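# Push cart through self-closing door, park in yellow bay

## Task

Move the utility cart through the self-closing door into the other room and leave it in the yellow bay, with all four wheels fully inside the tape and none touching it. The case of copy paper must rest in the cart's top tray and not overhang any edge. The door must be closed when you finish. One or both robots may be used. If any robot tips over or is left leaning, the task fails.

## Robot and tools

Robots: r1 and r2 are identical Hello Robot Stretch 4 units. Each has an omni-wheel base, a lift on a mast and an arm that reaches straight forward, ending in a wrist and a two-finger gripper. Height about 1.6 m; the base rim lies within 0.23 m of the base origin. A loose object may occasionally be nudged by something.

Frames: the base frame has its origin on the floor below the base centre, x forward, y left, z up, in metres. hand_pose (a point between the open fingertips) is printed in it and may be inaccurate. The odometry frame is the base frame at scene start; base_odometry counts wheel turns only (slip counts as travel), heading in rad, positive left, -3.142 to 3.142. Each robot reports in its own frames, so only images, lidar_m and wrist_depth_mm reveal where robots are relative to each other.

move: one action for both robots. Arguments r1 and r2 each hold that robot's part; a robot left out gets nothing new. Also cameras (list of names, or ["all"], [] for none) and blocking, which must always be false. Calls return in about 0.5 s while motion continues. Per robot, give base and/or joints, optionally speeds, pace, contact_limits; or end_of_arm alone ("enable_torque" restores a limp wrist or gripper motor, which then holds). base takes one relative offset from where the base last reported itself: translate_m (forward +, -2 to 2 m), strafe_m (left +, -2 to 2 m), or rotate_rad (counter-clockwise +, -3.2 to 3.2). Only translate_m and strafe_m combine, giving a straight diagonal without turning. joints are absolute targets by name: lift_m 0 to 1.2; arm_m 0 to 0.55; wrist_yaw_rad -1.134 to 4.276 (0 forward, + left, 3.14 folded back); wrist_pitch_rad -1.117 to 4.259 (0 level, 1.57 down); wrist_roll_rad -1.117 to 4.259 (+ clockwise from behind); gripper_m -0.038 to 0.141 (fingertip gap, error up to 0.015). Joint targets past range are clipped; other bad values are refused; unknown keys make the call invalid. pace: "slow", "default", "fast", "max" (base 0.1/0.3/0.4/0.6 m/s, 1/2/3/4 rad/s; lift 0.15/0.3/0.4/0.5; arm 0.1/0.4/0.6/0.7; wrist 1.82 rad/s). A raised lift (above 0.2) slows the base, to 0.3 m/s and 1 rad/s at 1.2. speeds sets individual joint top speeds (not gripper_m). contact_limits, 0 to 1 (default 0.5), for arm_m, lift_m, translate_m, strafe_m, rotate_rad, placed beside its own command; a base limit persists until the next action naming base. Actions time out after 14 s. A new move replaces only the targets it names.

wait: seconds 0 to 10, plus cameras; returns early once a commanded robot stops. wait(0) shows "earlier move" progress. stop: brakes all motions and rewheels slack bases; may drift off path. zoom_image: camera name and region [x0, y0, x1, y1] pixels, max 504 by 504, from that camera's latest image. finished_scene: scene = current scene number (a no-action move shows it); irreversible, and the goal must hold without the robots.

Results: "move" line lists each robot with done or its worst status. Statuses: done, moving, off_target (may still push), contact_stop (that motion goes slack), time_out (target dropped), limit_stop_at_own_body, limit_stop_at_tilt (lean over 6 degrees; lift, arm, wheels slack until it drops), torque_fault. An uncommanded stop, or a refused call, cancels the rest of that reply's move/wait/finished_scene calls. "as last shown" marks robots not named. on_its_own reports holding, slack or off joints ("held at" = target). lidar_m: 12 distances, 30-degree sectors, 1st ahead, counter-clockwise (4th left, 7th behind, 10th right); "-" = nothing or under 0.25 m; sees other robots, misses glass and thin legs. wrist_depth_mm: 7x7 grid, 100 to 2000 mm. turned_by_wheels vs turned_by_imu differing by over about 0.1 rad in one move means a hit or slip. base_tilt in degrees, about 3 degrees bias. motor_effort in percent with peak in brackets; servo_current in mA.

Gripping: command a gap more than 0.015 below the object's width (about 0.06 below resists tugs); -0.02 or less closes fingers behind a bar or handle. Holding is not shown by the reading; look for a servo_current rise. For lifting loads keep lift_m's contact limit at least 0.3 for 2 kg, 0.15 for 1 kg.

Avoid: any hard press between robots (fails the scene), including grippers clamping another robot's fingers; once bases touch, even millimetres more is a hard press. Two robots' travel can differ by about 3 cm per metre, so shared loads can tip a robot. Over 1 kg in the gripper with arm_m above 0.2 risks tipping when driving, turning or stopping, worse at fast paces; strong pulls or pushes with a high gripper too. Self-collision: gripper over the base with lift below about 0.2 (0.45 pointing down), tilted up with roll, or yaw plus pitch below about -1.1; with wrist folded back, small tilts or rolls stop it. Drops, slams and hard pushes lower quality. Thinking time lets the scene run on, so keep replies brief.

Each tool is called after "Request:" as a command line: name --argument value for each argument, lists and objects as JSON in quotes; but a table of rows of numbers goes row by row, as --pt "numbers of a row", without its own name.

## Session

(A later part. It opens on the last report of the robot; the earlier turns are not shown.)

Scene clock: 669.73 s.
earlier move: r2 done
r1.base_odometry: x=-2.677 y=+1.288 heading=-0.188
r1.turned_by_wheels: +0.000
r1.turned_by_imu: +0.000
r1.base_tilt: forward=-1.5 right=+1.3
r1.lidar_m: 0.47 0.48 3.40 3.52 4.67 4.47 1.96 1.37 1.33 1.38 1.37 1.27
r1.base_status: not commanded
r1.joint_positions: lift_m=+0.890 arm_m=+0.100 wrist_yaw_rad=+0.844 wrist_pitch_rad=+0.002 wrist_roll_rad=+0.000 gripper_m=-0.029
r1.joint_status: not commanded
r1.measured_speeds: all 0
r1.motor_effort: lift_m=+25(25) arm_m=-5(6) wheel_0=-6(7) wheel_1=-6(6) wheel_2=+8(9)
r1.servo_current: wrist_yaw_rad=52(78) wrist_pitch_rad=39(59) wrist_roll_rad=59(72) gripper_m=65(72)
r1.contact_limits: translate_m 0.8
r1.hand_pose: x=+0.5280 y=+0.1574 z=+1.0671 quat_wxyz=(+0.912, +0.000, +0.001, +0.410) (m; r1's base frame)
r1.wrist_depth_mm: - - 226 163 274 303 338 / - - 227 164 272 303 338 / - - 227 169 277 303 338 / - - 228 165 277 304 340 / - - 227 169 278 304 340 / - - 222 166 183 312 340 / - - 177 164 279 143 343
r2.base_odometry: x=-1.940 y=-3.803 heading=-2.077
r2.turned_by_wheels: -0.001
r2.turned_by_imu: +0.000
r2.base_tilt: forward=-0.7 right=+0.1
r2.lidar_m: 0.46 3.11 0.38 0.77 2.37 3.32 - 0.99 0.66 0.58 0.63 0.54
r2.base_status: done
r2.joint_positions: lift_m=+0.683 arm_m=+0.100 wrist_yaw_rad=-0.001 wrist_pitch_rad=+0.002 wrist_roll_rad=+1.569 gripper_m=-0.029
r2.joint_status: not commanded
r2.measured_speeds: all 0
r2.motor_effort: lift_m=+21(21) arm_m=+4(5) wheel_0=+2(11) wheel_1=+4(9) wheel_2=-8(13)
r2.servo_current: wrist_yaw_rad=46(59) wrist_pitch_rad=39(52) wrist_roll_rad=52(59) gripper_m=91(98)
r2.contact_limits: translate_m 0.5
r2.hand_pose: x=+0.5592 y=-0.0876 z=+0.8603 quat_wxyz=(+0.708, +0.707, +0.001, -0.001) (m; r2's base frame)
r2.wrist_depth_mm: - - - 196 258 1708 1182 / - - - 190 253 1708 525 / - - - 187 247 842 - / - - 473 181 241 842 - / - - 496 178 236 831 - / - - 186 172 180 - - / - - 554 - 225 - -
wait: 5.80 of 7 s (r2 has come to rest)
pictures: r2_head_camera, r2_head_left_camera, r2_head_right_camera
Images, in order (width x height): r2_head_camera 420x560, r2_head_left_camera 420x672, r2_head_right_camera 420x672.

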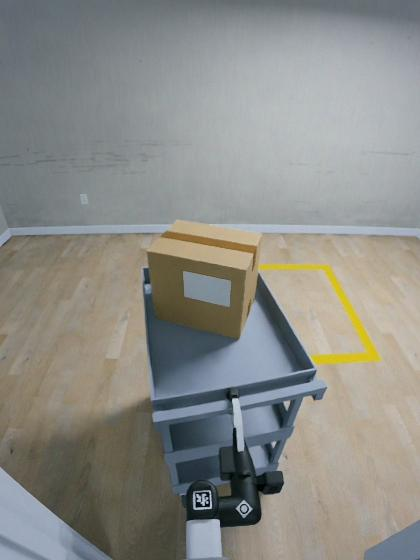

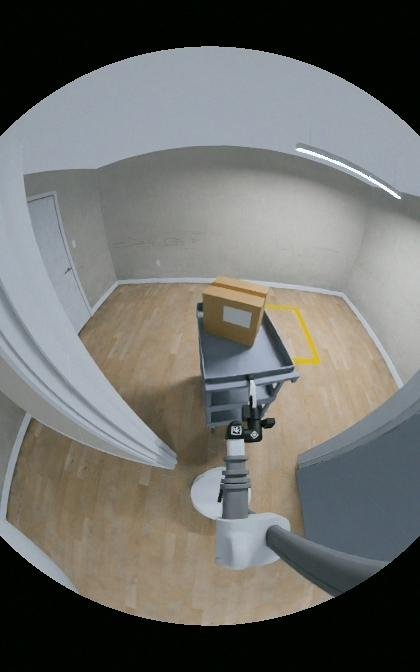

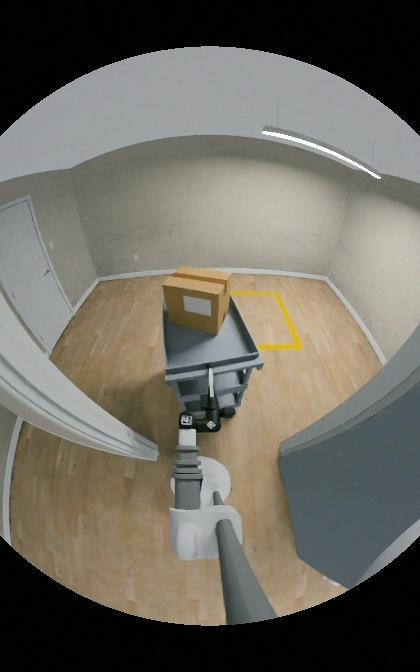

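Request:
move --blocking false --r2 '{"base":{"translate_m":0.4},"pace":"slow","contact_limits":{"translate_m":0.5}}'

Request:
wait --seconds 6 --cameras '["r2_head_camera","r2_head_left_camera"]'

Scene clock: 685.37 s.
move: r2 moving
r1: as last shown
r1.lidar_m: 0.50 0.48 3.37 3.52 4.67 4.48 1.91 1.40 1.33 1.38 1.35 1.28
r1.motor_effort: lift_m=+25(25) arm_m=-5(5) wheel_0=-6(7) wheel_1=-6(6) wheel_2=+8(8)
r1.servo_current: wrist_yaw_rad=46(65) wrist_pitch_rad=46(46) wrist_roll_rad=72(72) gripper_m=65(65)
r1.contact_limits: translate_m 0.8
r1.wrist_depth_mm: - - 225 164 277 303 338 / - - 225 164 272 304 340 / - - 227 168 277 303 338 / - - 228 165 278 303 336 / - - 228 168 277 304 340 / - - 224 167 182 310 342 / - - 177 163 277 143 342
r2.base_odometry: x=-1.946 y=-3.814 heading=-2.077
r2.turned_by_wheels: +0.000
r2.turned_by_imu: +0.000
r2.base_tilt: forward=-0.7 right=+0.0
r2.lidar_m: 0.47 3.10 0.37 0.66 2.37 3.27 - 1.00 0.67 0.59 0.65 0.52
r2.base_status: translate_m moving
r2.joint_positions: lift_m=+0.683 arm_m=+0.100 wrist_yaw_rad=-0.001 wrist_pitch_rad=+0.002 wrist_roll_rad=+1.569 gripper_m=-0.029
r2.joint_status: not commanded
r2.measured_speeds: translate_m=+0.048 strafe_m=+0.000 rotate_rad=-0.001 lift_m=+0.000 arm_m=+0.000 wrist_yaw_rad=+0.000 wrist_pitch_rad=+0.000 wrist_roll_rad=+0.000
r2.motor_effort: lift_m=+21(21) arm_m=+4(5) wheel_0=+6(7) wheel_1=+9(9) wheel_2=-12(14)
r2.servo_current: wrist_yaw_rad=59(59) wrist_pitch_rad=46(46) wrist_roll_rad=46(59) gripper_m=91(98)
r2.contact_limits: translate_m 0.5
r2.hand_pose: x=+0.5592 y=-0.0876 z=+0.8603 quat_wxyz=(+0.708, +0.707, +0.001, -0.001) (m; r2's base frame)
r2.wrist_depth_mm: - - - 256 262 1708 1160 / - - - 191 254 1661 530 / - - - 187 246 842 - / - - 473 181 241 842 - / - - 488 178 235 831 - / - - 185 173 179 - - / - - 564 - 224 - -

Scene clock: 690.13 s.
earlier move: r2 done
r1.base_odometry: x=-2.677 y=+1.288 heading=-0.188
r1.turned_by_wheels: +0.000
r1.turned_by_imu: +0.000
r1.base_tilt: forward=-1.5 right=+1.3
r1.lidar_m: 0.48 0.49 3.38 3.52 4.66 4.46 1.94 1.39 1.33 1.37 1.36 1.29
r1.base_status: not commanded
r1.joint_positions: lift_m=+0.890 arm_m=+0.100 wrist_yaw_rad=+0.844 wrist_pitch_rad=+0.002 wrist_roll_rad=+0.000 gripper_m=-0.029
r1.joint_status: not commanded
r1.measured_speeds: all 0
r1.motor_effort: lift_m=+25(25) arm_m=-5(6) wheel_0=-6(7) wheel_1=-6(7) wheel_2=+8(9)
r1.servo_current: wrist_yaw_rad=46(78) wrist_pitch_rad=39(52) wrist_roll_rad=39(72) gripper_m=65(78)
r1.contact_limits: translate_m 0.8
r1.hand_pose: x=+0.5280 y=+0.1574 z=+1.0671 quat_wxyz=(+0.912, +0.000, +0.001, +0.410) (m; r1's base frame)
r1.wrist_depth_mm: - - 225 163 274 301 338 / - - 227 164 271 303 338 / - - 227 169 276 304 336 / - - 227 165 277 304 338 / - - 228 168 276 304 340 / - - 223 167 183 310 343 / - - 177 163 279 143 343
r2.base_odometry: x=-2.134 y=-4.153 heading=-2.077
r2.turned_by_wheels: +0.001
r2.turned_by_imu: +0.003
r2.base_tilt: forward=-0.7 right=+0.1
r2.lidar_m: 0.46 2.84 2.30 0.36 0.37 3.34 - 0.92 0.64 0.66 2.68 0.53
r2.base_status: done
r2.joint_positions: lift_m=+0.683 arm_m=+0.100 wrist_yaw_rad=+0.000 wrist_pitch_rad=+0.002 wrist_roll_rad=+1.569 gripper_m=-0.029
r2.joint_status: not commanded
r2.measured_speeds: all 0
r2.motor_effort: lift_m=+21(21) arm_m=+4(5) wheel_0=+7(13) wheel_1=+6(9) wheel_2=-5(14)
r2.servo_current: wrist_yaw_rad=46(65) wrist_pitch_rad=39(52) wrist_roll_rad=52(59) gripper_m=91(98)
r2.contact_limits: translate_m 0.5
r2.hand_pose: x=+0.5593 y=-0.0874 z=+0.8603 quat_wxyz=(+0.708, +0.707, +0.001, -0.001) (m; r2's base frame)
r2.wrist_depth_mm: - - - 270 274 1576 1160 / - - - 260 265 1661 504 / - - - 193 254 1661 - / - - 535 186 245 842 - / - - 480 180 238 - - / - - 187 172 179 - - / - - 544 - 223 - -
wait: 4.77 of 6 s (r2 has come to rest)
pictures: r2_head_camera, r2_head_left_camera
Images, in order (width x height): r2_head_camera 420x560, r2_head_left_camera 420x672.

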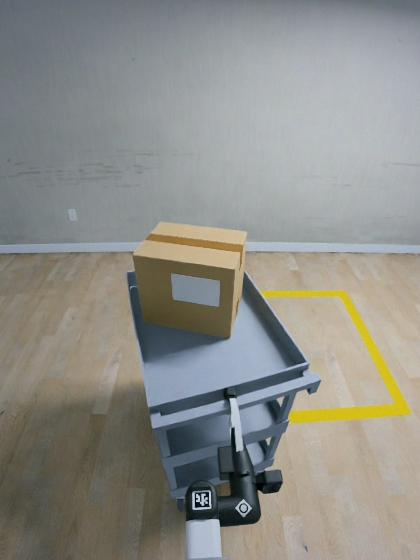

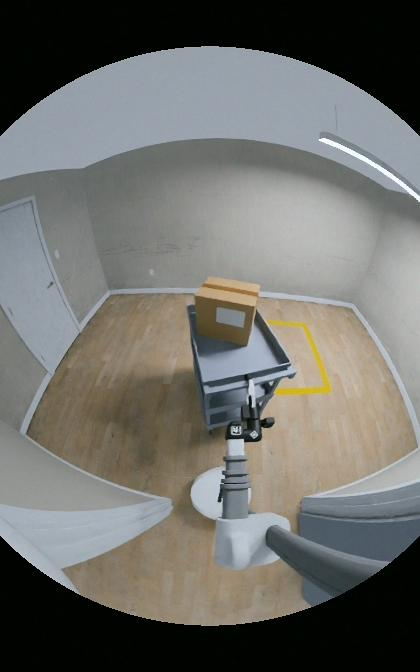

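Request:
move --blocking false --r2 '{"base":{"translate_m":0.3,"strafe_m":0.04},"pace":"slow","contact_limits":{"translate_m":0.5}}'

Request:
wait --seconds 5

Request:
move --blocking false --r2 '{"base":{"strafe_m":0.3},"pace":"slow","contact_limits":{"strafe_m":0.5}}'

Request:
wait --seconds 5 --cameras '["r2_head_camera","r2_head_left_camera"]'

Scene clock: 700.00 s.
move: r2 moving
r1: as last shown
r1.lidar_m: 0.48 0.47 3.39 3.51 4.65 4.47 1.93 1.39 1.32 1.39 1.36 1.28
r1.motor_effort: lift_m=+25(25) arm_m=-5(5) wheel_0=-6(7) wheel_1=-6(6) wheel_2=+8(8)
r1.servo_current: wrist_yaw_rad=33(72) wrist_pitch_rad=39(46) wrist_roll_rad=52(72) gripper_m=59(65)
r1.contact_limits: translate_m 0.8
r1.wrist_depth_mm: - - 226 164 277 301 338 / - - 227 164 272 303 338 / - - 228 169 277 304 342 / - - 227 165 276 304 340 / - - 227 168 279 304 342 / - - 222 167 182 310 342 / - - 177 163 279 143 345
r2.base_odometry: x=-2.138 y=-4.164 heading=-2.076
r2.turned_by_wheels: +0.000
r2.turned_by_imu: +0.001
r2.base_tilt: forward=-0.7 right=+0.1
r2.lidar_m: 0.44 2.83 2.31 0.39 0.36 3.45 - 0.94 0.65 0.67 2.67 0.55
r2.base_status: translate_m moving; strafe_m moving
r2.joint_positions: lift_m=+0.683 arm_m=+0.100 wrist_yaw_rad=+0.000 wrist_pitch_rad=+0.002 wrist_roll_rad=+1.569 gripper_m=-0.029
r2.joint_status: not commanded
r2.measured_speeds: translate_m=+0.050 strafe_m=+0.006 rotate_rad=+0.000 lift_m=+0.000 arm_m=+0.000 wrist_yaw_rad=+0.000 wrist_pitch_rad=+0.000 wrist_roll_rad=+0.000
r2.motor_effort: lift_m=+21(21) arm_m=+4(4) wheel_0=+10(10) wheel_1=+9(9) wheel_2=-11(11)
r2.servo_current: wrist_yaw_rad=33(59) wrist_pitch_rad=39(46) wrist_roll_rad=52(59) gripper_m=91(98)
r2.contact_limits: translate_m 0.5
r2.hand_pose: x=+0.5593 y=-0.0874 z=+0.8603 quat_wxyz=(+0.708, +0.707, +0.001, -0.001) (m; r2's base frame)
r2.wrist_depth_mm: - - - 271 278 1537 1160 / - - - 260 268 1708 500 / - - - 193 254 1708 - / - - 539 186 247 831 - / - - 477 180 237 - - / - - 187 172 179 - - / - - 535 - 224 - -

Scene clock: 703.80 s.
earlier move: r2 done
r1.base_odometry: x=-2.677 y=+1.288 heading=-0.188
r1.turned_by_wheels: +0.000
r1.turned_by_imu: +0.000
r1.base_tilt: forward=-1.5 right=+1.3
r1.lidar_m: 0.49 0.47 3.39 3.50 4.66 4.48 1.94 1.37 1.32 1.38 1.36 1.28
r1.base_status: not commanded
r1.joint_positions: lift_m=+0.890 arm_m=+0.100 wrist_yaw_rad=+0.844 wrist_pitch_rad=+0.002 wrist_roll_rad=+0.000 gripper_m=-0.029
r1.joint_status: not commanded
r1.measured_speeds: all 0
r1.motor_effort: lift_m=+25(25) arm_m=-5(6) wheel_0=-7(7) wheel_1=-6(6) wheel_2=+8(9)
r1.servo_current: wrist_yaw_rad=46(78) wrist_pitch_rad=39(52) wrist_roll_rad=46(72) gripper_m=59(72)
r1.contact_limits: translate_m 0.8
r1.hand_pose: x=+0.5280 y=+0.1574 z=+1.0671 quat_wxyz=(+0.912, +0.000, +0.001, +0.410) (m; r1's base frame)
r1.wrist_depth_mm: - - 225 163 276 304 338 / - - 226 164 273 303 340 / - - 226 168 277 301 336 / - - 227 165 277 306 338 / - - 227 169 276 304 340 / - - 223 166 182 310 340 / - - 177 163 279 142 342
r2.base_odometry: x=-2.244 y=-4.434 heading=-2.076
r2.turned_by_wheels: +0.000
r2.turned_by_imu: +0.000
r2.base_tilt: forward=-0.7 right=+0.1
r2.lidar_m: 0.46 2.54 2.20 1.43 0.57 0.47 - 0.94 0.79 1.84 2.73 0.52
r2.base_status: done
r2.joint_positions: lift_m=+0.683 arm_m=+0.100 wrist_yaw_rad=-0.001 wrist_pitch_rad=+0.002 wrist_roll_rad=+1.569 gripper_m=-0.029
r2.joint_status: not commanded
r2.measured_speeds: all 0
r2.motor_effort: lift_m=+21(21) arm_m=+4(5) wheel_0=+3(10) wheel_1=+6(9) wheel_2=-7(12)
r2.servo_current: wrist_yaw_rad=39(59) wrist_pitch_rad=39(52) wrist_roll_rad=52(59) gripper_m=91(98)
r2.contact_limits: translate_m 0.5
r2.hand_pose: x=+0.5592 y=-0.0877 z=+0.8603 quat_wxyz=(+0.708, +0.707, +0.000, -0.001) (m; r2's base frame)
r2.wrist_depth_mm: - - - 282 289 317 1042 / - - - 208 272 1756 504 / - - - 198 258 1808 - / - - 574 187 250 842 - / - - 477 181 237 - - / - - 186 172 172 - - / - - 530 - 221 - -
wait: 3.80 of 5 s (r2 has come to rest)

Scene clock: 704.30 s.
move: r2 moving
r1: as last shown
r1.lidar_m: 0.48 0.47 3.39 3.53 4.66 4.48 1.93 1.38 1.32 1.36 1.37 1.29
r1.motor_effort: lift_m=+25(25) arm_m=-5(6) wheel_0=-6(6) wheel_1=-6(6) wheel_2=+8(8)
r1.servo_current: wrist_yaw_rad=65(72) wrist_pitch_rad=39(46) wrist_roll_rad=52(65) gripper_m=65(72)
r1.contact_limits: translate_m 0.8
r1.wrist_depth_mm: - - 225 163 276 303 338 / - - 225 164 273 304 340 / - - 226 168 277 304 338 / - - 228 165 278 304 340 / - - 227 169 277 304 342 / - - 223 166 183 310 342 / - - 177 163 279 143 342
r2.base_odometry: x=-2.231 y=-4.441 heading=-2.077
r2.turned_by_wheels: +0.000
r2.turned_by_imu: +0.000
r2.base_tilt: forward=-0.7 right=+0.1
r2.lidar_m: 0.45 2.51 2.18 1.43 0.54 0.46 - 0.96 0.83 1.82 2.71 0.54
r2.base_status: strafe_m moving
r2.joint_positions: lift_m=+0.683 arm_m=+0.100 wrist_yaw_rad=-0.003 wrist_pitch_rad=+0.002 wrist_roll_rad=+1.569 gripper_m=-0.029
r2.joint_status: not commanded
r2.measured_speeds: translate_m=+0.000 strafe_m=+0.056 rotate_rad=+0.001 lift_m=+0.000 arm_m=+0.000 wrist_yaw_rad=-0.001 wrist_pitch_rad=+0.000 wrist_roll_rad=+0.000
r2.motor_effort: lift_m=+21(21) arm_m=+4(4) wheel_0=-14(14) wheel_1=+6(9) wheel_2=+1(5)
r2.servo_current: wrist_yaw_rad=33(59) wrist_pitch_rad=46(46) wrist_roll_rad=46(52) gripper_m=85(98)
r2.contact_limits: strafe_m 0.5
r2.hand_pose: x=+0.5590 y=-0.0882 z=+0.8603 quat_wxyz=(+0.708, +0.707, +0.000, -0.002) (m; r2's base frame)
r2.wrist_depth_mm: - - - 282 290 317 1060 / - - - 206 273 1708 504 / - - - 197 258 1808 - / - - 569 187 250 831 - / - - 477 181 237 - - / - - 186 171 179 - - / - - 525 - 221 - -

Scene clock: 707.93 s.
earlier move: r2 done
r1.base_odometry: x=-2.677 y=+1.288 heading=-0.188
r1.turned_by_wheels: +0.000
r1.turned_by_imu: +0.000
r1.base_tilt: forward=-1.5 right=+1.3
r1.lidar_m: 0.50 0.48 3.39 3.54 4.67 4.47 1.93 1.39 1.32 1.40 1.35 1.29
r1.base_status: not commanded
r1.joint_positions: lift_m=+0.890 arm_m=+0.100 wrist_yaw_rad=+0.844 wrist_pitch_rad=+0.002 wrist_roll_rad=+0.000 gripper_m=-0.029
r1.joint_status: not commanded
r1.measured_speeds: all 0
r1.motor_effort: lift_m=+24(25) arm_m=-5(6) wheel_0=-6(7) wheel_1=-6(6) wheel_2=+8(8)
r1.servo_current: wrist_yaw_rad=39(78) wrist_pitch_rad=39(52) wrist_roll_rad=33(65) gripper_m=59(72)
r1.contact_limits: translate_m 0.8
r1.hand_pose: x=+0.5280 y=+0.1574 z=+1.0671 quat_wxyz=(+0.912, +0.000, +0.001, +0.410) (m; r1's base frame)
r1.wrist_depth_mm: - - 225 163 276 304 336 / - - 228 164 272 301 334 / - - 227 168 276 303 340 / - - 228 165 277 301 336 / - - 228 169 277 307 340 / - - 223 167 183 309 342 / - - 177 164 281 143 342
r2.base_odometry: x=-1.982 y=-4.579 heading=-2.077
r2.turned_by_wheels: +0.000
r2.turned_by_imu: +0.000
r2.base_tilt: forward=-0.6 right=+0.0
r2.lidar_m: 0.50 2.54 1.90 1.39 0.56 0.40 0.38 1.43 1.08 1.80 3.02 0.51
r2.base_status: done
r2.joint_positions: lift_m=+0.683 arm_m=+0.100 wrist_yaw_rad=-0.003 wrist_pitch_rad=+0.002 wrist_roll_rad=+1.569 gripper_m=-0.029
r2.joint_status: not commanded
r2.measured_speeds: all 0
r2.motor_effort: lift_m=+21(21) arm_m=+4(4) wheel_0=-5(14) wheel_1=+4(9) wheel_2=+0(5)
r2.servo_current: wrist_yaw_rad=46(65) wrist_pitch_rad=46(52) wrist_roll_rad=33(59) gripper_m=91(104)
r2.contact_limits: strafe_m 0.5
r2.hand_pose: x=+0.5590 y=-0.0882 z=+0.8603 quat_wxyz=(+0.708, +0.707, +0.000, -0.002) (m; r2's base frame)
r2.wrist_depth_mm: - - - 148 203 699 - / - - 496 152 209 778 - / - 455 445 156 216 - - / - - 512 161 223 - - / - - 585 168 229 - - / - - 185 173 179 1618 - / - - - - - - 466
wait: 3.63 of 5 s (r2 has come to rest)
pictures: r2_head_camera, r2_head_left_camera
Images, in order (width x height): r2_head_camera 420x560, r2_head_left_camera 420x672.

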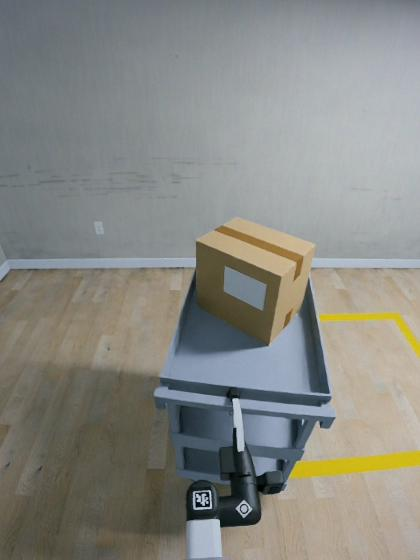

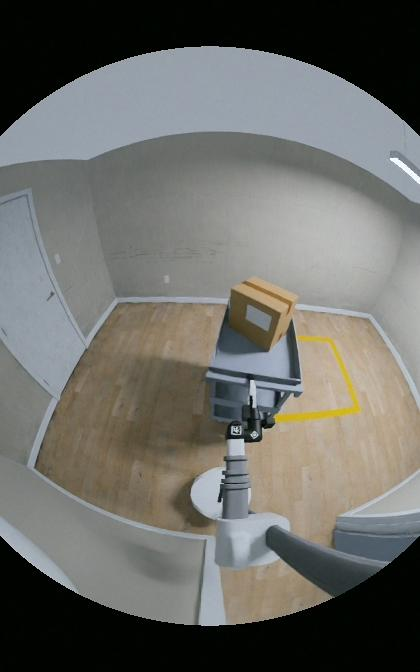

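Request:
move --blocking false --r2 '{"base":{"strafe_m":0.3},"pace":"slow","contact_limits":{"strafe_m":0.5}}'

Request:
wait --seconds 5

Request:
move --blocking false --r2 '{"base":{"rotate_rad":-0.35},"pace":"slow","contact_limits":{"rotate_rad":0.8}}'

Request:
wait --seconds 3

Request:
move --blocking false --r2 '{"base":{"strafe_m":0.25},"pace":"slow","contact_limits":{"strafe_m":0.5}}'

Request:
wait --seconds 4 --cameras '["r2_head_camera","r2_head_left_camera"]'

Scene clock: 719.37 s.
move: r2 moving
r1: as last shown
r1.lidar_m: 0.48 0.48 3.38 3.53 4.66 4.47 1.94 1.38 1.33 1.39 1.34 1.30
r1.motor_effort: lift_m=+25(25) arm_m=-5(5) wheel_0=-6(7) wheel_1=-6(6) wheel_2=+8(8)
r1.servo_current: wrist_yaw_rad=39(72) wrist_pitch_rad=39(52) wrist_roll_rad=39(52) gripper_m=65(65)
r1.contact_limits: translate_m 0.8
r1.wrist_depth_mm: - - 226 163 274 304 336 / - - 227 164 271 304 338 / - - 227 168 278 304 338 / - - 227 165 277 304 336 / - - 228 168 278 306 342 / - - 222 167 182 312 342 / - - 177 164 278 143 343
r2.base_odometry: x=-1.969 y=-4.586 heading=-2.077
r2.turned_by_wheels: +0.000
r2.turned_by_imu: +0.000
r2.base_tilt: forward=-0.7 right=+0.0
r2.lidar_m: 0.51 2.54 1.90 1.42 0.56 0.40 0.36 1.43 1.08 1.76 3.05 0.50
r2.base_status: strafe_m moving
r2.joint_positions: lift_m=+0.683 arm_m=+0.100 wrist_yaw_rad=-0.003 wrist_pitch_rad=+0.002 wrist_roll_rad=+1.569 gripper_m=-0.029
r2.joint_status: not commanded
r2.measured_speeds: translate_m=-0.001 strafe_m=+0.056 rotate_rad=+0.004 lift_m=+0.000 arm_m=+0.000 wrist_yaw_rad=+0.000 wrist_pitch_rad=+0.000 wrist_roll_rad=+0.000
r2.motor_effort: lift_m=+21(21) arm_m=+4(4) wheel_0=-12(13) wheel_1=+6(8) wheel_2=-2(2)
r2.servo_current: wrist_yaw_rad=52(59) wrist_pitch_rad=39(46) wrist_roll_rad=39(52) gripper_m=91(98)
r2.contact_limits: strafe_m 0.5
r2.hand_pose: x=+0.5590 y=-0.0882 z=+0.8603 quat_wxyz=(+0.708, +0.707, +0.000, -0.002) (m; r2's base frame)
r2.wrist_depth_mm: - - - 146 202 699 - / - - 480 151 208 778 - / - 455 452 154 214 - - / - - 512 160 223 831 - / - - 597 167 229 - - / - - 184 172 180 1618 512 / - - - - - 1708 1138

Scene clock: 723.00 s.
earlier move: r2 done
r1.base_odometry: x=-2.677 y=+1.288 heading=-0.188
r1.turned_by_wheels: +0.000
r1.turned_by_imu: +0.000
r1.base_tilt: forward=-1.5 right=+1.3
r1.lidar_m: 0.50 0.48 3.40 3.51 4.66 4.47 1.96 1.39 1.33 1.36 1.35 1.30
r1.base_status: not commanded
r1.joint_positions: lift_m=+0.890 arm_m=+0.100 wrist_yaw_rad=+0.844 wrist_pitch_rad=+0.002 wrist_roll_rad=+0.000 gripper_m=-0.029
r1.joint_status: not commanded
r1.measured_speeds: all 0
r1.motor_effort: lift_m=+25(25) arm_m=-5(6) wheel_0=-6(7) wheel_1=-6(6) wheel_2=+8(8)
r1.servo_current: wrist_yaw_rad=65(78) wrist_pitch_rad=46(52) wrist_roll_rad=33(72) gripper_m=65(72)
r1.contact_limits: translate_m 0.8
r1.hand_pose: x=+0.5280 y=+0.1574 z=+1.0671 quat_wxyz=(+0.912, +0.000, +0.001, +0.410) (m; r1's base frame)
r1.wrist_depth_mm: - - 226 164 276 301 340 / - - 227 164 273 304 338 / - - 226 169 274 304 338 / - - 228 166 277 304 340 / - - 227 168 278 306 338 / - - 223 166 183 312 342 / - - 177 164 278 143 342
r2.base_odometry: x=-1.719 y=-4.725 heading=-2.077
r2.turned_by_wheels: +0.000
r2.turned_by_imu: +0.000
r2.base_tilt: forward=-0.7 right=+0.1
r2.lidar_m: 0.54 2.22 1.62 1.37 0.54 0.38 0.37 0.38 1.36 1.72 3.33 0.45
r2.base_status: done
r2.joint_positions: lift_m=+0.683 arm_m=+0.100 wrist_yaw_rad=-0.003 wrist_pitch_rad=+0.002 wrist_roll_rad=+1.569 gripper_m=-0.029
r2.joint_status: not commanded
r2.measured_speeds: all 0
r2.motor_effort: lift_m=+21(21) arm_m=+4(4) wheel_0=-4(13) wheel_1=+3(8) wheel_2=+0(2)
r2.servo_current: wrist_yaw_rad=33(65) wrist_pitch_rad=39(46) wrist_roll_rad=39(59) gripper_m=91(98)
r2.contact_limits: strafe_m 0.5
r2.hand_pose: x=+0.5590 y=-0.0882 z=+0.8603 quat_wxyz=(+0.708, +0.707, +0.000, -0.002) (m; r2's base frame)
r2.wrist_depth_mm: - 366 357 - 147 - - / - 449 433 - 161 - - / - - 554 108 178 - - / - - - 125 198 1618 - / - - - 138 223 1576 488 / - - 186 159 180 1618 1182 / - - - - 334 - 347
wait: 3.63 of 5 s (r2 has come to rest)

Scene clock: 723.50 s.
move: r2 moving
r1: as last shown
r1.lidar_m: 0.48 0.48 3.39 3.53 4.65 4.46 1.91 1.40 1.33 1.39 1.33 1.29
r1.servo_current: wrist_yaw_rad=59(78) wrist_pitch_rad=46(46) wrist_roll_rad=59(59) gripper_m=65(72)
r1.contact_limits: translate_m 0.8
r1.wrist_depth_mm: - - 225 164 274 304 338 / - - 226 164 272 303 338 / - - 228 168 276 303 340 / - - 228 165 278 304 336 / - - 227 169 278 304 338 / - - 222 166 183 310 340 / - - 177 164 279 143 343
r2.base_odometry: x=-1.719 y=-4.725 heading=-2.200
r2.turned_by_wheels: -0.124
r2.turned_by_imu: -0.119
r2.base_tilt: forward=-0.7 right=+0.0
r2.lidar_m: 0.53 2.48 1.64 1.54 0.64 0.41 0.37 0.38 1.36 1.34 3.24 0.47
r2.base_status: rotate_rad moving
r2.joint_positions: lift_m=+0.683 arm_m=+0.100 wrist_yaw_rad=+0.010 wrist_pitch_rad=+0.002 wrist_roll_rad=+1.569 gripper_m=-0.029
r2.joint_status: not commanded
r2.measured_speeds: translate_m=+0.000 strafe_m=+0.000 rotate_rad=-0.493 lift_m=+0.000 arm_m=+0.000 wrist_yaw_rad=+0.000 wrist_pitch_rad=+0.000 wrist_roll_rad=+0.000
r2.motor_effort: lift_m=+21(21) arm_m=+5(5) wheel_0=+15(18) wheel_1=+9(11) wheel_2=+14(15)
r2.servo_current: wrist_yaw_rad=65(65) wrist_pitch_rad=39(46) wrist_roll_rad=46(52) gripper_m=91(98)
r2.contact_limits: rotate_rad 0.8
r2.hand_pose: x=+0.5601 y=-0.0846 z=+0.8603 quat_wxyz=(+0.708, +0.707, +0.004, +0.003) (m; r2's base frame)
r2.wrist_depth_mm: - 375 370 103 158 - - / - 410 413 111 170 - - / - - 500 118 185 - - / - - - 131 202 - - / - - - 144 220 1808 508 / - - 188 160 179 1661 469 / - - - - - - 1205

Scene clock: 724.47 s.
earlier move: r2 done
r1.base_odometry: x=-2.677 y=+1.288 heading=-0.188
r1.turned_by_wheels: +0.000
r1.turned_by_imu: +0.000
r1.base_tilt: forward=-1.5 right=+1.3
r1.lidar_m: 0.47 0.50 3.38 3.51 4.66 4.47 1.93 1.39 1.33 1.39 1.34 1.28
r1.base_status: not commanded
r1.joint_positions: lift_m=+0.890 arm_m=+0.100 wrist_yaw_rad=+0.844 wrist_pitch_rad=+0.002 wrist_roll_rad=+0.000 gripper_m=-0.029
r1.joint_status: not commanded
r1.measured_speeds: all 0
r1.motor_effort: lift_m=+25(25) arm_m=-5(6) wheel_0=-6(7) wheel_1=-6(6) wheel_2=+8(8)
r1.servo_current: wrist_yaw_rad=52(78) wrist_pitch_rad=39(46) wrist_roll_rad=59(59) gripper_m=59(72)
r1.contact_limits: translate_m 0.8
r1.hand_pose: x=+0.5280 y=+0.1574 z=+1.0671 quat_wxyz=(+0.912, +0.000, +0.001, +0.410) (m; r1's base frame)
r1.wrist_depth_mm: - - 226 164 277 303 336 / - - 226 164 271 301 338 / - - 226 169 277 303 338 / - - 227 165 277 303 338 / - - 227 169 277 306 342 / - - 223 166 182 312 342 / - - 177 163 278 143 343
r2.base_odometry: x=-1.719 y=-4.725 heading=-2.426
r2.turned_by_wheels: -0.225
r2.turned_by_imu: -0.219
r2.base_tilt: forward=-0.7 right=+0.0
r2.lidar_m: 0.50 2.41 1.86 1.58 0.89 0.47 0.37 0.37 0.43 1.37 3.16 0.52
r2.base_status: done
r2.joint_positions: lift_m=+0.683 arm_m=+0.100 wrist_yaw_rad=+0.003 wrist_pitch_rad=+0.002 wrist_roll_rad=+1.569 gripper_m=-0.029
r2.joint_status: not commanded
r2.measured_speeds: all 0
r2.motor_effort: lift_m=+21(21) arm_m=+4(5) wheel_0=+5(18) wheel_1=+5(11) wheel_2=+4(15)
r2.servo_current: wrist_yaw_rad=46(78) wrist_pitch_rad=39(46) wrist_roll_rad=52(59) gripper_m=91(98)
r2.contact_limits: rotate_rad 0.8
r2.hand_pose: x=+0.5595 y=-0.0865 z=+0.8603 quat_wxyz=(+0.708, +0.707, +0.002, +0.000) (m; r2's base frame)
r2.wrist_depth_mm: - - - 168 228 1576 517 / - - - 169 229 768 - / - - 484 170 229 820 - / - - 477 231 231 - - / - - 525 172 234 - - / - - 187 173 179 - - / - 146 - - - - -
wait: 0.97 of 3 s (r2 has come to rest)

Scene clock: 724.97 s.
move: r2 moving
r1: as last shown
r1.lidar_m: 0.48 0.48 3.37 3.51 4.64 4.49 1.91 1.40 1.34 1.40 1.37 1.28
r1.motor_effort: lift_m=+25(25) arm_m=-5(6) wheel_0=-6(6) wheel_1=-6(6) wheel_2=+8(8)
r1.servo_current: wrist_yaw_rad=59(72) wrist_pitch_rad=46(46) wrist_roll_rad=52(65) gripper_m=59(72)
r1.contact_limits: translate_m 0.8
r1.wrist_depth_mm: - - 226 163 276 303 336 / - - 227 164 271 303 338 / - - 228 168 276 304 338 / - - 227 165 277 304 340 / - - 228 169 278 304 340 / - - 221 166 183 310 340 / - - 178 163 278 143 338
r2.base_odometry: x=-1.710 y=-4.735 heading=-2.426
r2.turned_by_wheels: +0.000
r2.turned_by_imu: +0.000
r2.base_tilt: forward=-0.6 right=+0.1
r2.lidar_m: 0.48 2.41 1.87 1.56 0.88 0.47 0.38 0.36 0.43 1.38 3.18 0.51
r2.base_status: strafe_m moving
r2.joint_positions: lift_m=+0.683 arm_m=+0.100 wrist_yaw_rad=+0.002 wrist_pitch_rad=+0.002 wrist_roll_rad=+1.569 gripper_m=-0.029
r2.joint_status: not commanded
r2.measured_speeds: translate_m=+0.001 strafe_m=+0.056 rotate_rad=-0.003 lift_m=+0.000 arm_m=+0.000 wrist_yaw_rad=-0.014 wrist_pitch_rad=+0.000 wrist_roll_rad=+0.000
r2.motor_effort: lift_m=+21(21) arm_m=+4(5) wheel_0=-7(10) wheel_1=+8(9) wheel_2=-1(4)
r2.servo_current: wrist_yaw_rad=39(65) wrist_pitch_rad=33(46) wrist_roll_rad=52(59) gripper_m=85(98)
r2.contact_limits: strafe_m 0.5
r2.hand_pose: x=+0.5594 y=-0.0870 z=+0.8603 quat_wxyz=(+0.708, +0.707, +0.001, +0.000) (m; r2's base frame)
r2.wrist_depth_mm: - - - 170 229 1576 517 / - - - 170 229 759 - / - - 484 171 230 831 - / - - 480 230 232 - - / - - 530 172 232 - - / - - 186 173 180 - - / - 145 - - - - -

Scene clock: 728.10 s.
earlier move: r2 done
r1.base_odometry: x=-2.677 y=+1.288 heading=-0.188
r1.turned_by_wheels: +0.000
r1.turned_by_imu: +0.000
r1.base_tilt: forward=-1.5 right=+1.3
r1.lidar_m: 0.49 0.48 3.39 3.53 4.65 4.48 1.91 1.39 1.31 1.37 1.38 1.29
r1.base_status: not commanded
r1.joint_positions: lift_m=+0.890 arm_m=+0.100 wrist_yaw_rad=+0.844 wrist_pitch_rad=+0.002 wrist_roll_rad=+0.000 gripper_m=-0.029
r1.joint_status: not commanded
r1.measured_speeds: all 0
r1.motor_effort: lift_m=+25(25) arm_m=-5(6) wheel_0=-6(7) wheel_1=-6(6) wheel_2=+8(8)
r1.servo_current: wrist_yaw_rad=59(72) wrist_pitch_rad=52(52) wrist_roll_rad=52(72) gripper_m=65(78)
r1.contact_limits: translate_m 0.8
r1.hand_pose: x=+0.5280 y=+0.1574 z=+1.0671 quat_wxyz=(+0.912, +0.000, +0.001, +0.410) (m; r1's base frame)
r1.wrist_depth_mm: - - 225 163 274 304 338 / - - 226 164 272 303 340 / - - 228 168 276 303 338 / - - 228 165 277 304 342 / - - 227 168 278 306 338 / - - 222 166 183 312 342 / - - 177 164 278 143 342
r2.base_odometry: x=-1.555 y=-4.913 heading=-2.426
r2.turned_by_wheels: +0.000
r2.turned_by_imu: +0.000
r2.base_tilt: forward=-0.7 right=+0.0
r2.lidar_m: 0.54 2.35 1.60 1.35 1.03 0.56 0.44 0.44 0.51 1.61 3.39 0.47
r2.base_status: done
r2.joint_positions: lift_m=+0.683 arm_m=+0.100 wrist_yaw_rad=-0.004 wrist_pitch_rad=+0.002 wrist_roll_rad=+1.569 gripper_m=-0.029
r2.joint_status: not commanded
r2.measured_speeds: all 0
r2.motor_effort: lift_m=+21(21) arm_m=+4(5) wheel_0=-6(14) wheel_1=+3(9) wheel_2=+0(4)
r2.servo_current: wrist_yaw_rad=52(72) wrist_pitch_rad=39(46) wrist_roll_rad=46(59) gripper_m=91(98)
r2.contact_limits: strafe_m 0.5
r2.hand_pose: x=+0.5589 y=-0.0887 z=+0.8603 quat_wxyz=(+0.708, +0.707, -0.001, -0.002) (m; r2's base frame)
r2.wrist_depth_mm: - 462 449 124 178 - - / - 413 404 129 188 - - / - - 477 140 202 - - / - - 569 149 211 - - / - - - 157 226 1863 - / - - 185 171 179 1618 492 / - - - - - - 1205
wait: 3.13 of 4 s (r2 has come to rest)
pictures: r2_head_camera, r2_head_left_camera
Images, in order (width x height): r2_head_camera 420x560, r2_head_left_camera 420x672.

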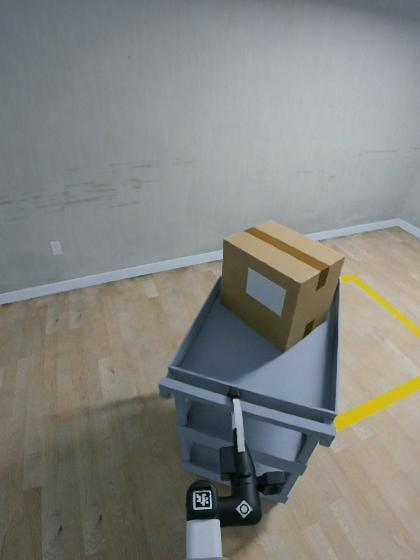

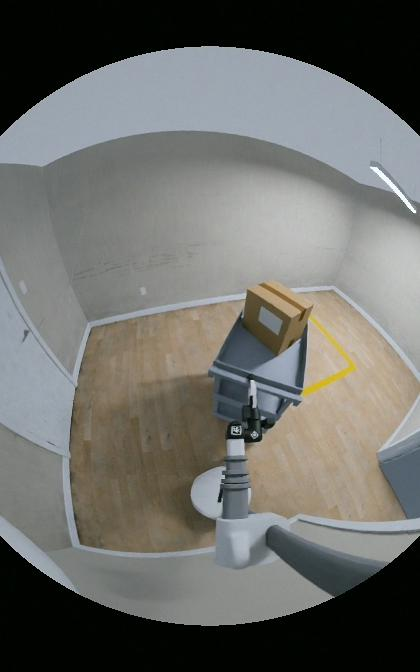

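Request:
move --blocking false --r2 '{"base":{"strafe_m":0.18},"pace":"slow","contact_limits":{"strafe_m":0.5}}'

Request:
wait --seconds 4

Request:
move --blocking false --r2 '{"base":{"rotate_rad":-0.3},"pace":"slow","contact_limits":{"rotate_rad":0.8}}'

Request:
wait --seconds 3

Request:
move --blocking false --r2 '{"base":{"translate_m":0.35},"pace":"slow","contact_limits":{"translate_m":0.5}}'

Request:
wait --seconds 5 --cameras '["r2_head_camera","r2_head_left_camera"]'

Scene clock: 747.27 s.
move: r2 moving
r1: as last shown
r1.lidar_m: 0.48 0.47 3.40 3.52 4.66 4.48 1.94 1.40 1.32 1.38 1.34 1.29
r1.motor_effort: lift_m=+25(25) arm_m=-5(6) wheel_0=-6(6) wheel_1=-6(6) wheel_2=+8(8)
r1.servo_current: wrist_yaw_rad=39(72) wrist_pitch_rad=46(46) wrist_roll_rad=46(65) gripper_m=65(72)
r1.contact_limits: translate_m 0.8
r1.wrist_depth_mm: - - 226 163 276 301 336 / - - 226 164 271 303 338 / - - 227 169 277 304 340 / - - 227 165 274 306 338 / - - 227 168 278 304 340 / - - 223 166 182 312 340 / - - 177 163 279 143 343
r2.base_odometry: x=-1.546 y=-4.924 heading=-2.426
r2.turned_by_wheels: +0.000
r2.turned_by_imu: +0.000
r2.base_tilt: forward=-0.7 right=+0.1
r2.lidar_m: 0.51 2.34 1.55 1.33 1.03 0.56 0.45 0.45 0.52 1.60 3.41 0.47
r2.base_status: strafe_m moving
r2.joint_positions: lift_m=+0.683 arm_m=+0.100 wrist_yaw_rad=-0.004 wrist_pitch_rad=+0.002 wrist_roll_rad=+1.569 gripper_m=-0.029
r2.joint_status: not commanded
r2.measured_speeds: translate_m=+0.000 strafe_m=+0.056 rotate_rad=+0.002 lift_m=+0.000 arm_m=+0.000 wrist_yaw_rad=+0.000 wrist_pitch_rad=+0.000 wrist_roll_rad=+0.000
r2.motor_effort: lift_m=+21(21) arm_m=+4(5) wheel_0=-7(14) wheel_1=+6(7) wheel_2=-1(1)
r2.servo_current: wrist_yaw_rad=46(52) wrist_pitch_rad=39(46) wrist_roll_rad=39(59) gripper_m=98(98)
r2.contact_limits: strafe_m 0.5
r2.hand_pose: x=+0.5589 y=-0.0887 z=+0.8603 quat_wxyz=(+0.708, +0.707, -0.001, -0.002) (m; r2's base frame)
r2.wrist_depth_mm: - 452 436 123 178 - - / - 404 407 127 186 - - / - - 480 137 198 - - / - - 580 147 211 - - / - - - 156 226 1921 - / - - 185 170 180 1618 484 / - - - - - - 1182

Scene clock: 749.70 s.
earlier move: r2 done
r1.base_odometry: x=-2.677 y=+1.288 heading=-0.188
r1.turned_by_wheels: +0.000
r1.turned_by_imu: +0.000
r1.base_tilt: forward=-1.5 right=+1.3
r1.lidar_m: 0.49 0.48 3.40 3.54 4.65 4.47 1.93 1.40 1.32 1.38 1.35 1.29
r1.base_status: not commanded
r1.joint_positions: lift_m=+0.890 arm_m=+0.100 wrist_yaw_rad=+0.844 wrist_pitch_rad=+0.002 wrist_roll_rad=+0.000 gripper_m=-0.029
r1.joint_status: not commanded
r1.measured_speeds: all 0
r1.motor_effort: lift_m=+25(25) arm_m=-5(6) wheel_0=-6(7) wheel_1=-6(6) wheel_2=+8(8)
r1.servo_current: wrist_yaw_rad=52(78) wrist_pitch_rad=39(52) wrist_roll_rad=52(72) gripper_m=65(72)
r1.contact_limits: translate_m 0.8
r1.hand_pose: x=+0.5280 y=+0.1574 z=+1.0671 quat_wxyz=(+0.912, +0.000, +0.001, +0.410) (m; r1's base frame)
r1.wrist_depth_mm: - - 226 163 276 304 340 / - - 227 164 274 301 340 / - - 227 169 276 303 338 / - - 228 165 276 306 340 / - - 228 169 278 304 340 / - - 223 166 183 310 340 / - - 177 163 279 143 343
r2.base_odometry: x=-1.438 y=-5.049 heading=-2.426
r2.turned_by_wheels: +0.000
r2.turned_by_imu: +0.000
r2.base_tilt: forward=-0.6 right=+0.0
r2.lidar_m: 0.53 2.27 1.39 1.16 1.16 0.61 0.51 0.49 0.57 1.79 3.57 0.42
r2.base_status: done
r2.joint_positions: lift_m=+0.683 arm_m=+0.100 wrist_yaw_rad=-0.004 wrist_pitch_rad=+0.002 wrist_roll_rad=+1.569 gripper_m=-0.029
r2.joint_status: not commanded
r2.measured_speeds: all 0
r2.motor_effort: lift_m=+21(21) arm_m=+4(5) wheel_0=-6(15) wheel_1=+2(7) wheel_2=+0(2)
r2.servo_current: wrist_yaw_rad=52(72) wrist_pitch_rad=46(46) wrist_roll_rad=46(65) gripper_m=91(98)
r2.contact_limits: strafe_m 0.5
r2.hand_pose: x=+0.5589 y=-0.0887 z=+0.8603 quat_wxyz=(+0.708, +0.707, -0.001, -0.002) (m; r2's base frame)
r2.wrist_depth_mm: - 357 359 - 146 - - / - 452 436 - 160 - - / - - 559 109 177 - - / - - - 119 197 1661 - / - - - 137 223 1618 480 / - - 182 159 179 1618 1229 / - - - - 342 - 345
wait: 2.43 of 4 s (r2 has come to rest)

Scene clock: 750.20 s.
move: r2 moving
r1: as last shown
r1.lidar_m: 0.49 0.48 3.38 3.53 4.66 4.47 1.95 1.39 1.32 1.38 1.35 1.29
r1.motor_effort: lift_m=+25(25) arm_m=-5(5) wheel_0=-6(6) wheel_1=-6(6) wheel_2=+8(8)
r1.servo_current: wrist_yaw_rad=52(59) wrist_pitch_rad=39(46) wrist_roll_rad=39(59) gripper_m=59(65)
r1.contact_limits: translate_m 0.8
r1.wrist_depth_mm: - - 226 163 274 301 338 / - - 228 164 271 303 340 / - - 227 169 276 304 340 / - - 228 165 278 303 338 / - - 228 169 277 304 340 / - - 222 166 183 312 342 / - - 177 163 278 143 343
r2.base_odometry: x=-1.438 y=-5.049 heading=-2.549
r2.turned_by_wheels: -0.123
r2.turned_by_imu: -0.119
r2.base_tilt: forward=-0.6 right=+0.1
r2.lidar_m: 0.55 2.29 1.53 1.21 1.15 0.70 0.52 0.51 0.54 0.80 3.03 0.46
r2.base_status: rotate_rad moving
r2.joint_positions: lift_m=+0.683 arm_m=+0.100 wrist_yaw_rad=+0.010 wrist_pitch_rad=+0.002 wrist_roll_rad=+1.569 gripper_m=-0.029
r2.joint_status: not commanded
r2.measured_speeds: translate_m=+0.000 strafe_m=+0.000 rotate_rad=-0.491 lift_m=+0.000 arm_m=+0.000 wrist_yaw_rad=+0.000 wrist_pitch_rad=+0.000 wrist_roll_rad=+0.000
r2.motor_effort: lift_m=+21(21) arm_m=+5(5) wheel_0=+16(16) wheel_1=+10(10) wheel_2=+15(15)
r2.servo_current: wrist_yaw_rad=59(72) wrist_pitch_rad=39(46) wrist_roll_rad=39(52) gripper_m=91(98)
r2.contact_limits: rotate_rad 0.8
r2.hand_pose: x=+0.5601 y=-0.0845 z=+0.8603 quat_wxyz=(+0.708, +0.707, +0.004, +0.003) (m; r2's base frame)
r2.wrist_depth_mm: - 382 375 103 159 - - / - 407 413 114 172 - - / - - 500 120 186 - - / - - - 132 202 - - / - - - 145 222 1708 512 / - - 184 160 180 1618 473 / - - - - - - 1205

Scene clock: 751.10 s.
earlier move: r2 done
r1.base_odometry: x=-2.677 y=+1.288 heading=-0.188
r1.turned_by_wheels: +0.000
r1.turned_by_imu: +0.000
r1.base_tilt: forward=-1.5 right=+1.3
r1.lidar_m: 0.47 0.49 3.39 3.52 4.62 4.45 1.92 1.37 1.33 1.39 1.35 1.29
r1.base_status: not commanded
r1.joint_positions: lift_m=+0.890 arm_m=+0.100 wrist_yaw_rad=+0.844 wrist_pitch_rad=+0.002 wrist_roll_rad=+0.000 gripper_m=-0.029
r1.joint_status: not commanded
r1.measured_speeds: all 0
r1.motor_effort: lift_m=+25(25) arm_m=-5(6) wheel_0=-6(7) wheel_1=-6(6) wheel_2=+8(8)
r1.servo_current: wrist_yaw_rad=59(78) wrist_pitch_rad=39(52) wrist_roll_rad=46(72) gripper_m=59(72)
r1.contact_limits: translate_m 0.8
r1.hand_pose: x=+0.5280 y=+0.1574 z=+1.0671 quat_wxyz=(+0.912, +0.000, +0.001, +0.410) (m; r1's base frame)
r1.wrist_depth_mm: - - 226 163 277 301 340 / - - 226 164 272 304 338 / - - 227 168 276 303 338 / - - 228 165 277 304 340 / - - 228 169 277 306 338 / - - 223 166 183 310 338 / - - 178 163 279 143 340
r2.base_odometry: x=-1.437 y=-5.049 heading=-2.725
r2.turned_by_wheels: -0.176
r2.turned_by_imu: -0.171
r2.base_tilt: forward=-0.7 right=+0.1
r2.lidar_m: 0.50 2.30 1.85 1.22 1.15 0.82 0.53 0.49 0.51 0.69 1.80 0.52
r2.base_status: done
r2.joint_positions: lift_m=+0.683 arm_m=+0.100 wrist_yaw_rad=+0.003 wrist_pitch_rad=+0.002 wrist_roll_rad=+1.569 gripper_m=-0.029
r2.joint_status: not commanded
r2.measured_speeds: all 0
r2.motor_effort: lift_m=+21(21) arm_m=-3(5) wheel_0=+7(17) wheel_1=+6(10) wheel_2=+3(15)
r2.servo_current: wrist_yaw_rad=46(72) wrist_pitch_rad=39(46) wrist_roll_rad=59(59) gripper_m=98(98)
r2.contact_limits: rotate_rad 0.8
r2.hand_pose: x=+0.5595 y=-0.0866 z=+0.8603 quat_wxyz=(+0.708, +0.707, +0.002, +0.000) (m; r2's base frame)
r2.wrist_depth_mm: - - - 155 211 1464 - / - - 539 157 216 - - / - 466 452 161 220 - - / - - 496 164 225 - - / - - 564 168 229 - - / - - 187 172 179 1708 - / - 146 - - - - 496
wait: 0.90 of 3 s (r2 has come to rest)

Scene clock: 751.60 s.
move: r2 moving
r1: as last shown
r1.lidar_m: 0.48 0.49 3.40 3.52 4.66 4.47 1.94 1.38 1.32 1.36 1.36 1.28
r1.motor_effort: lift_m=+25(25) arm_m=-5(6) wheel_0=-6(6) wheel_1=-6(6) wheel_2=+8(8)
r1.servo_current: wrist_yaw_rad=65(65) wrist_pitch_rad=46(46) wrist_roll_rad=46(65) gripper_m=65(72)
r1.contact_limits: translate_m 0.8
r1.wrist_depth_mm: - - 225 163 276 303 338 / - - 226 164 274 303 338 / - - 227 168 278 304 338 / - - 227 165 276 303 338 / - - 228 168 277 306 342 / - - 223 167 182 310 342 / - - 177 163 279 143 343
r2.base_odometry: x=-1.449 y=-5.054 heading=-2.724
r2.turned_by_wheels: +0.000
r2.turned_by_imu: +0.001
r2.base_tilt: forward=-0.7 right=+0.0
r2.lidar_m: 0.53 2.27 1.85 1.21 1.17 0.83 0.57 0.51 0.53 0.69 1.79 0.51
r2.base_status: translate_m moving
r2.joint_positions: lift_m=+0.683 arm_m=+0.100 wrist_yaw_rad=+0.003 wrist_pitch_rad=+0.002 wrist_roll_rad=+1.569 gripper_m=-0.029
r2.joint_status: not commanded
r2.measured_speeds: translate_m=+0.048 strafe_m=+0.001 rotate_rad=-0.002 lift_m=+0.000 arm_m=+0.000 wrist_yaw_rad=+0.000 wrist_pitch_rad=+0.000 wrist_roll_rad=+0.000
r2.motor_effort: lift_m=+21(21) arm_m=-3(4) wheel_0=+7(12) wheel_1=+8(9) wheel_2=-11(12)
r2.servo_current: wrist_yaw_rad=52(59) wrist_pitch_rad=39(46) wrist_roll_rad=46(52) gripper_m=91(91)
r2.contact_limits: translate_m 0.5
r2.hand_pose: x=+0.5595 y=-0.0866 z=+0.8603 quat_wxyz=(+0.708, +0.707, +0.002, +0.000) (m; r2's base frame)
r2.wrist_depth_mm: - - - 154 209 1464 - / - - 539 158 216 - - / - 462 452 161 220 - - / - - 500 163 224 - - / - - 564 168 229 - - / - - 186 171 179 1808 - / - - - - - - 492

Scene clock: 755.87 s.
earlier move: r2 done
r1.base_odometry: x=-2.677 y=+1.288 heading=-0.188
r1.turned_by_wheels: +0.000
r1.turned_by_imu: +0.000
r1.base_tilt: forward=-1.5 right=+1.3
r1.lidar_m: 0.48 0.50 3.39 3.53 4.67 4.48 1.93 1.39 1.34 1.38 1.32 1.28
r1.base_status: not commanded
r1.joint_positions: lift_m=+0.890 arm_m=+0.100 wrist_yaw_rad=+0.844 wrist_pitch_rad=+0.002 wrist_roll_rad=+0.000 gripper_m=-0.029
r1.joint_status: not commanded
r1.measured_speeds: all 0
r1.motor_effort: lift_m=+25(25) arm_m=-5(6) wheel_0=-6(7) wheel_1=-6(6) wheel_2=+8(9)
r1.servo_current: wrist_yaw_rad=39(78) wrist_pitch_rad=46(52) wrist_roll_rad=46(72) gripper_m=59(72)
r1.contact_limits: translate_m 0.8
r1.hand_pose: x=+0.5280 y=+0.1574 z=+1.0671 quat_wxyz=(+0.912, +0.000, +0.001, +0.410) (m; r1's base frame)
r1.wrist_depth_mm: - - 226 163 277 303 338 / - - 226 164 271 304 338 / - - 227 168 277 303 338 / - - 227 165 277 304 340 / - - 227 169 276 306 340 / - - 223 166 182 310 342 / - - 177 164 279 143 343
r2.base_odometry: x=-1.757 y=-5.190 heading=-2.725
r2.turned_by_wheels: -0.001
r2.turned_by_imu: -0.001
r2.base_tilt: forward=-0.6 right=+0.1
r2.lidar_m: 0.49 2.00 2.07 1.46 1.33 1.30 0.86 0.78 0.81 1.70 2.37 0.50
r2.base_status: done
r2.joint_positions: lift_m=+0.683 arm_m=+0.100 wrist_yaw_rad=-0.002 wrist_pitch_rad=+0.002 wrist_roll_rad=+1.569 gripper_m=-0.029
r2.joint_status: not commanded
r2.measured_speeds: all 0
r2.motor_effort: lift_m=+21(21) arm_m=-4(4) wheel_0=+0(12) wheel_1=+4(9) wheel_2=-8(13)
r2.servo_current: wrist_yaw_rad=39(59) wrist_pitch_rad=46(46) wrist_roll_rad=52(59) gripper_m=91(98)
r2.contact_limits: translate_m 0.5
r2.hand_pose: x=+0.5591 y=-0.0881 z=+0.8603 quat_wxyz=(+0.708, +0.707, +0.000, -0.002) (m; r2's base frame)
r2.wrist_depth_mm: - - 539 138 192 - - / - 452 436 144 200 768 - / - 480 455 150 209 - - / - - 530 156 218 - - / - - 609 163 228 - - / - - 182 170 179 1618 484 / - - - - - - 1182
wait: 4.27 of 5 s (r2 has come to rest)
pictures: r2_head_camera, r2_head_left_camera
Images, in order (width x height): r2_head_camera 420x560, r2_head_left_camera 420x672.

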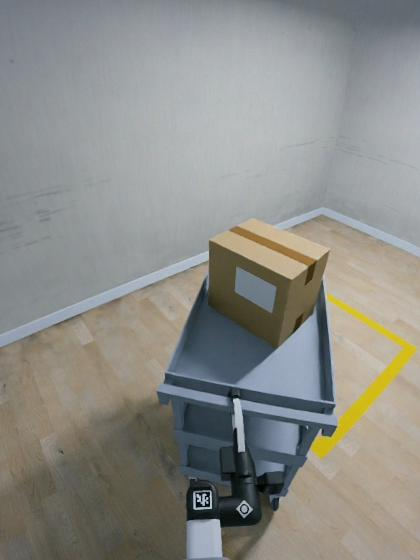

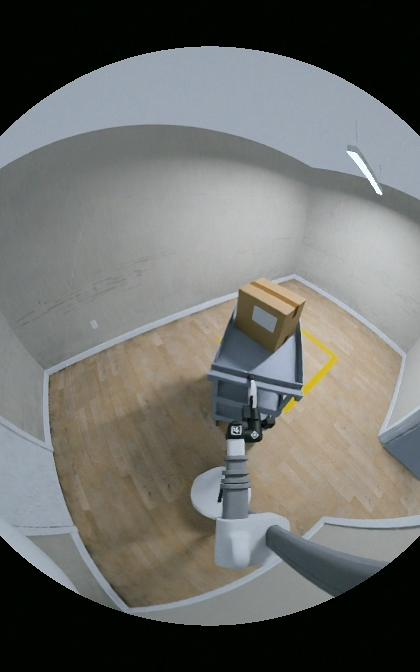

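Request:
move --blocking false --r2 '{"base":{"translate_m":0.45,"strafe_m":-0.02},"pace":"slow","contact_limits":{"translate_m":0.5}}'

Request:
wait --seconds 6 --cameras '["r2_head_camera","r2_head_left_camera"]'

Scene clock: 766.37 s.
move: r2 moving
r1: as last shown
r1.lidar_m: 0.48 0.47 3.38 3.53 4.67 4.48 1.92 1.39 1.33 1.36 1.36 1.28
r1.servo_current: wrist_yaw_rad=52(65) wrist_pitch_rad=39(52) wrist_roll_rad=46(65) gripper_m=65(72)
r1.contact_limits: translate_m 0.8
r1.wrist_depth_mm: - - 225 164 276 303 338 / - - 226 164 273 304 338 / - - 227 168 276 304 338 / - - 227 165 277 306 338 / - - 228 169 278 306 342 / - - 224 166 182 312 342 / - - 177 163 279 143 342
r2.base_odometry: x=-1.769 y=-5.195 heading=-2.725
r2.turned_by_wheels: +0.000
r2.turned_by_imu: +0.000
r2.base_tilt: forward=-0.7 right=+0.0
r2.lidar_m: 0.52 2.00 2.03 1.47 1.35 1.30 0.86 0.81 0.81 1.72 2.39 0.49
r2.base_status: translate_m moving; strafe_m moving
r2.joint_positions: lift_m=+0.683 arm_m=+0.100 wrist_yaw_rad=-0.003 wrist_pitch_rad=+0.002 wrist_roll_rad=+1.569 gripper_m=-0.029
r2.joint_status: not commanded
r2.measured_speeds: translate_m=+0.050 strafe_m=-0.002 rotate_rad=+0.001 lift_m=+0.000 arm_m=+0.000 wrist_yaw_rad=+0.000 wrist_pitch_rad=+0.000 wrist_roll_rad=+0.000
r2.motor_effort: lift_m=+21(21) arm_m=-3(4) wheel_0=+4(8) wheel_1=+7(8) wheel_2=-12(14)
r2.servo_current: wrist_yaw_rad=39(52) wrist_pitch_rad=46(46) wrist_roll_rad=46(52) gripper_m=91(98)
r2.contact_limits: translate_m 0.5
r2.hand_pose: x=+0.5591 y=-0.0882 z=+0.8603 quat_wxyz=(+0.708, +0.707, +0.000, -0.002) (m; r2's base frame)
r2.wrist_depth_mm: - - 539 137 191 - - / - 449 430 143 199 768 - / - 484 459 149 208 - - / - - 535 156 218 - - / - - 615 163 228 - - / - - 182 169 179 1618 500 / - - - - - - 1205

Scene clock: 771.67 s.
earlier move: r2 done
r1.base_odometry: x=-2.677 y=+1.288 heading=-0.188
r1.turned_by_wheels: +0.000
r1.turned_by_imu: +0.000
r1.base_tilt: forward=-1.5 right=+1.3
r1.lidar_m: 0.49 0.46 3.39 3.52 4.67 4.47 1.93 1.39 1.33 1.39 1.34 1.30
r1.base_status: not commanded
r1.joint_positions: lift_m=+0.890 arm_m=+0.100 wrist_yaw_rad=+0.844 wrist_pitch_rad=+0.002 wrist_roll_rad=+0.000 gripper_m=-0.029
r1.joint_status: not commanded
r1.measured_speeds: all 0
r1.motor_effort: lift_m=+25(25) arm_m=-5(6) wheel_0=-6(7) wheel_1=-6(6) wheel_2=+8(9)
r1.servo_current: wrist_yaw_rad=39(78) wrist_pitch_rad=39(52) wrist_roll_rad=59(72) gripper_m=65(72)
r1.contact_limits: translate_m 0.8
r1.hand_pose: x=+0.5280 y=+0.1574 z=+1.0671 quat_wxyz=(+0.912, +0.000, +0.001, +0.410) (m; r1's base frame)
r1.wrist_depth_mm: - - 226 163 277 303 338 / - - 227 164 273 303 336 / - - 227 168 277 303 342 / - - 226 165 277 304 340 / - - 228 169 277 306 340 / - - 223 167 182 310 340 / - - 177 164 279 143 340
r2.base_odometry: x=-2.177 y=-5.354 heading=-2.725
r2.turned_by_wheels: +0.000
r2.turned_by_imu: +0.001
r2.base_tilt: forward=-0.6 right=+0.1
r2.lidar_m: 0.56 1.65 1.69 1.73 1.62 1.68 1.25 1.12 1.19 1.70 3.11 0.47
r2.base_status: done
r2.joint_positions: lift_m=+0.683 arm_m=+0.100 wrist_yaw_rad=-0.003 wrist_pitch_rad=+0.002 wrist_roll_rad=+1.569 gripper_m=-0.029
r2.joint_status: not commanded
r2.measured_speeds: all 0
r2.motor_effort: lift_m=+21(21) arm_m=-3(4) wheel_0=+4(9) wheel_1=+4(8) wheel_2=-7(14)
r2.servo_current: wrist_yaw_rad=52(59) wrist_pitch_rad=39(46) wrist_roll_rad=46(65) gripper_m=91(98)
r2.contact_limits: translate_m 0.5
r2.hand_pose: x=+0.5591 y=-0.0882 z=+0.8603 quat_wxyz=(+0.708, +0.707, +0.000, -0.002) (m; r2's base frame)
r2.wrist_depth_mm: - 404 399 112 167 - - / - 407 407 121 178 - - / - 508 484 128 191 - - / - - 585 139 206 - - / - - - 151 225 1537 530 / - - 182 168 180 1464 484 / - - - - - - 1205
wait: 5.30 of 6 s (r2 has come to rest)
pictures: r2_head_camera, r2_head_left_camera
Images, in order (width x height): r2_head_camera 420x560, r2_head_left_camera 420x672.

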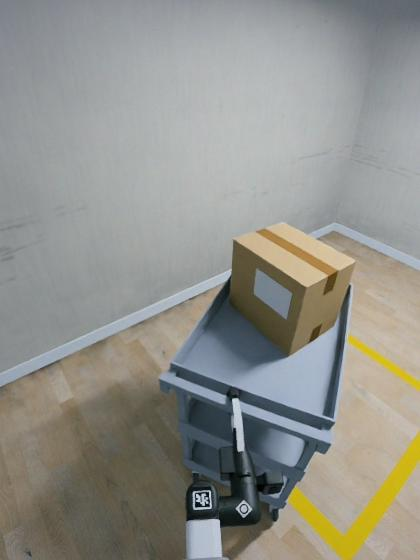

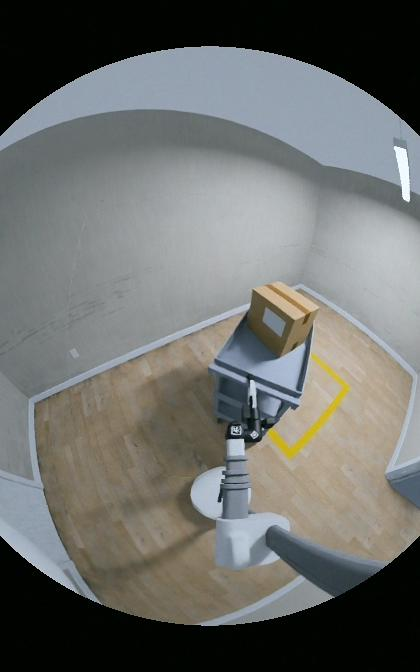

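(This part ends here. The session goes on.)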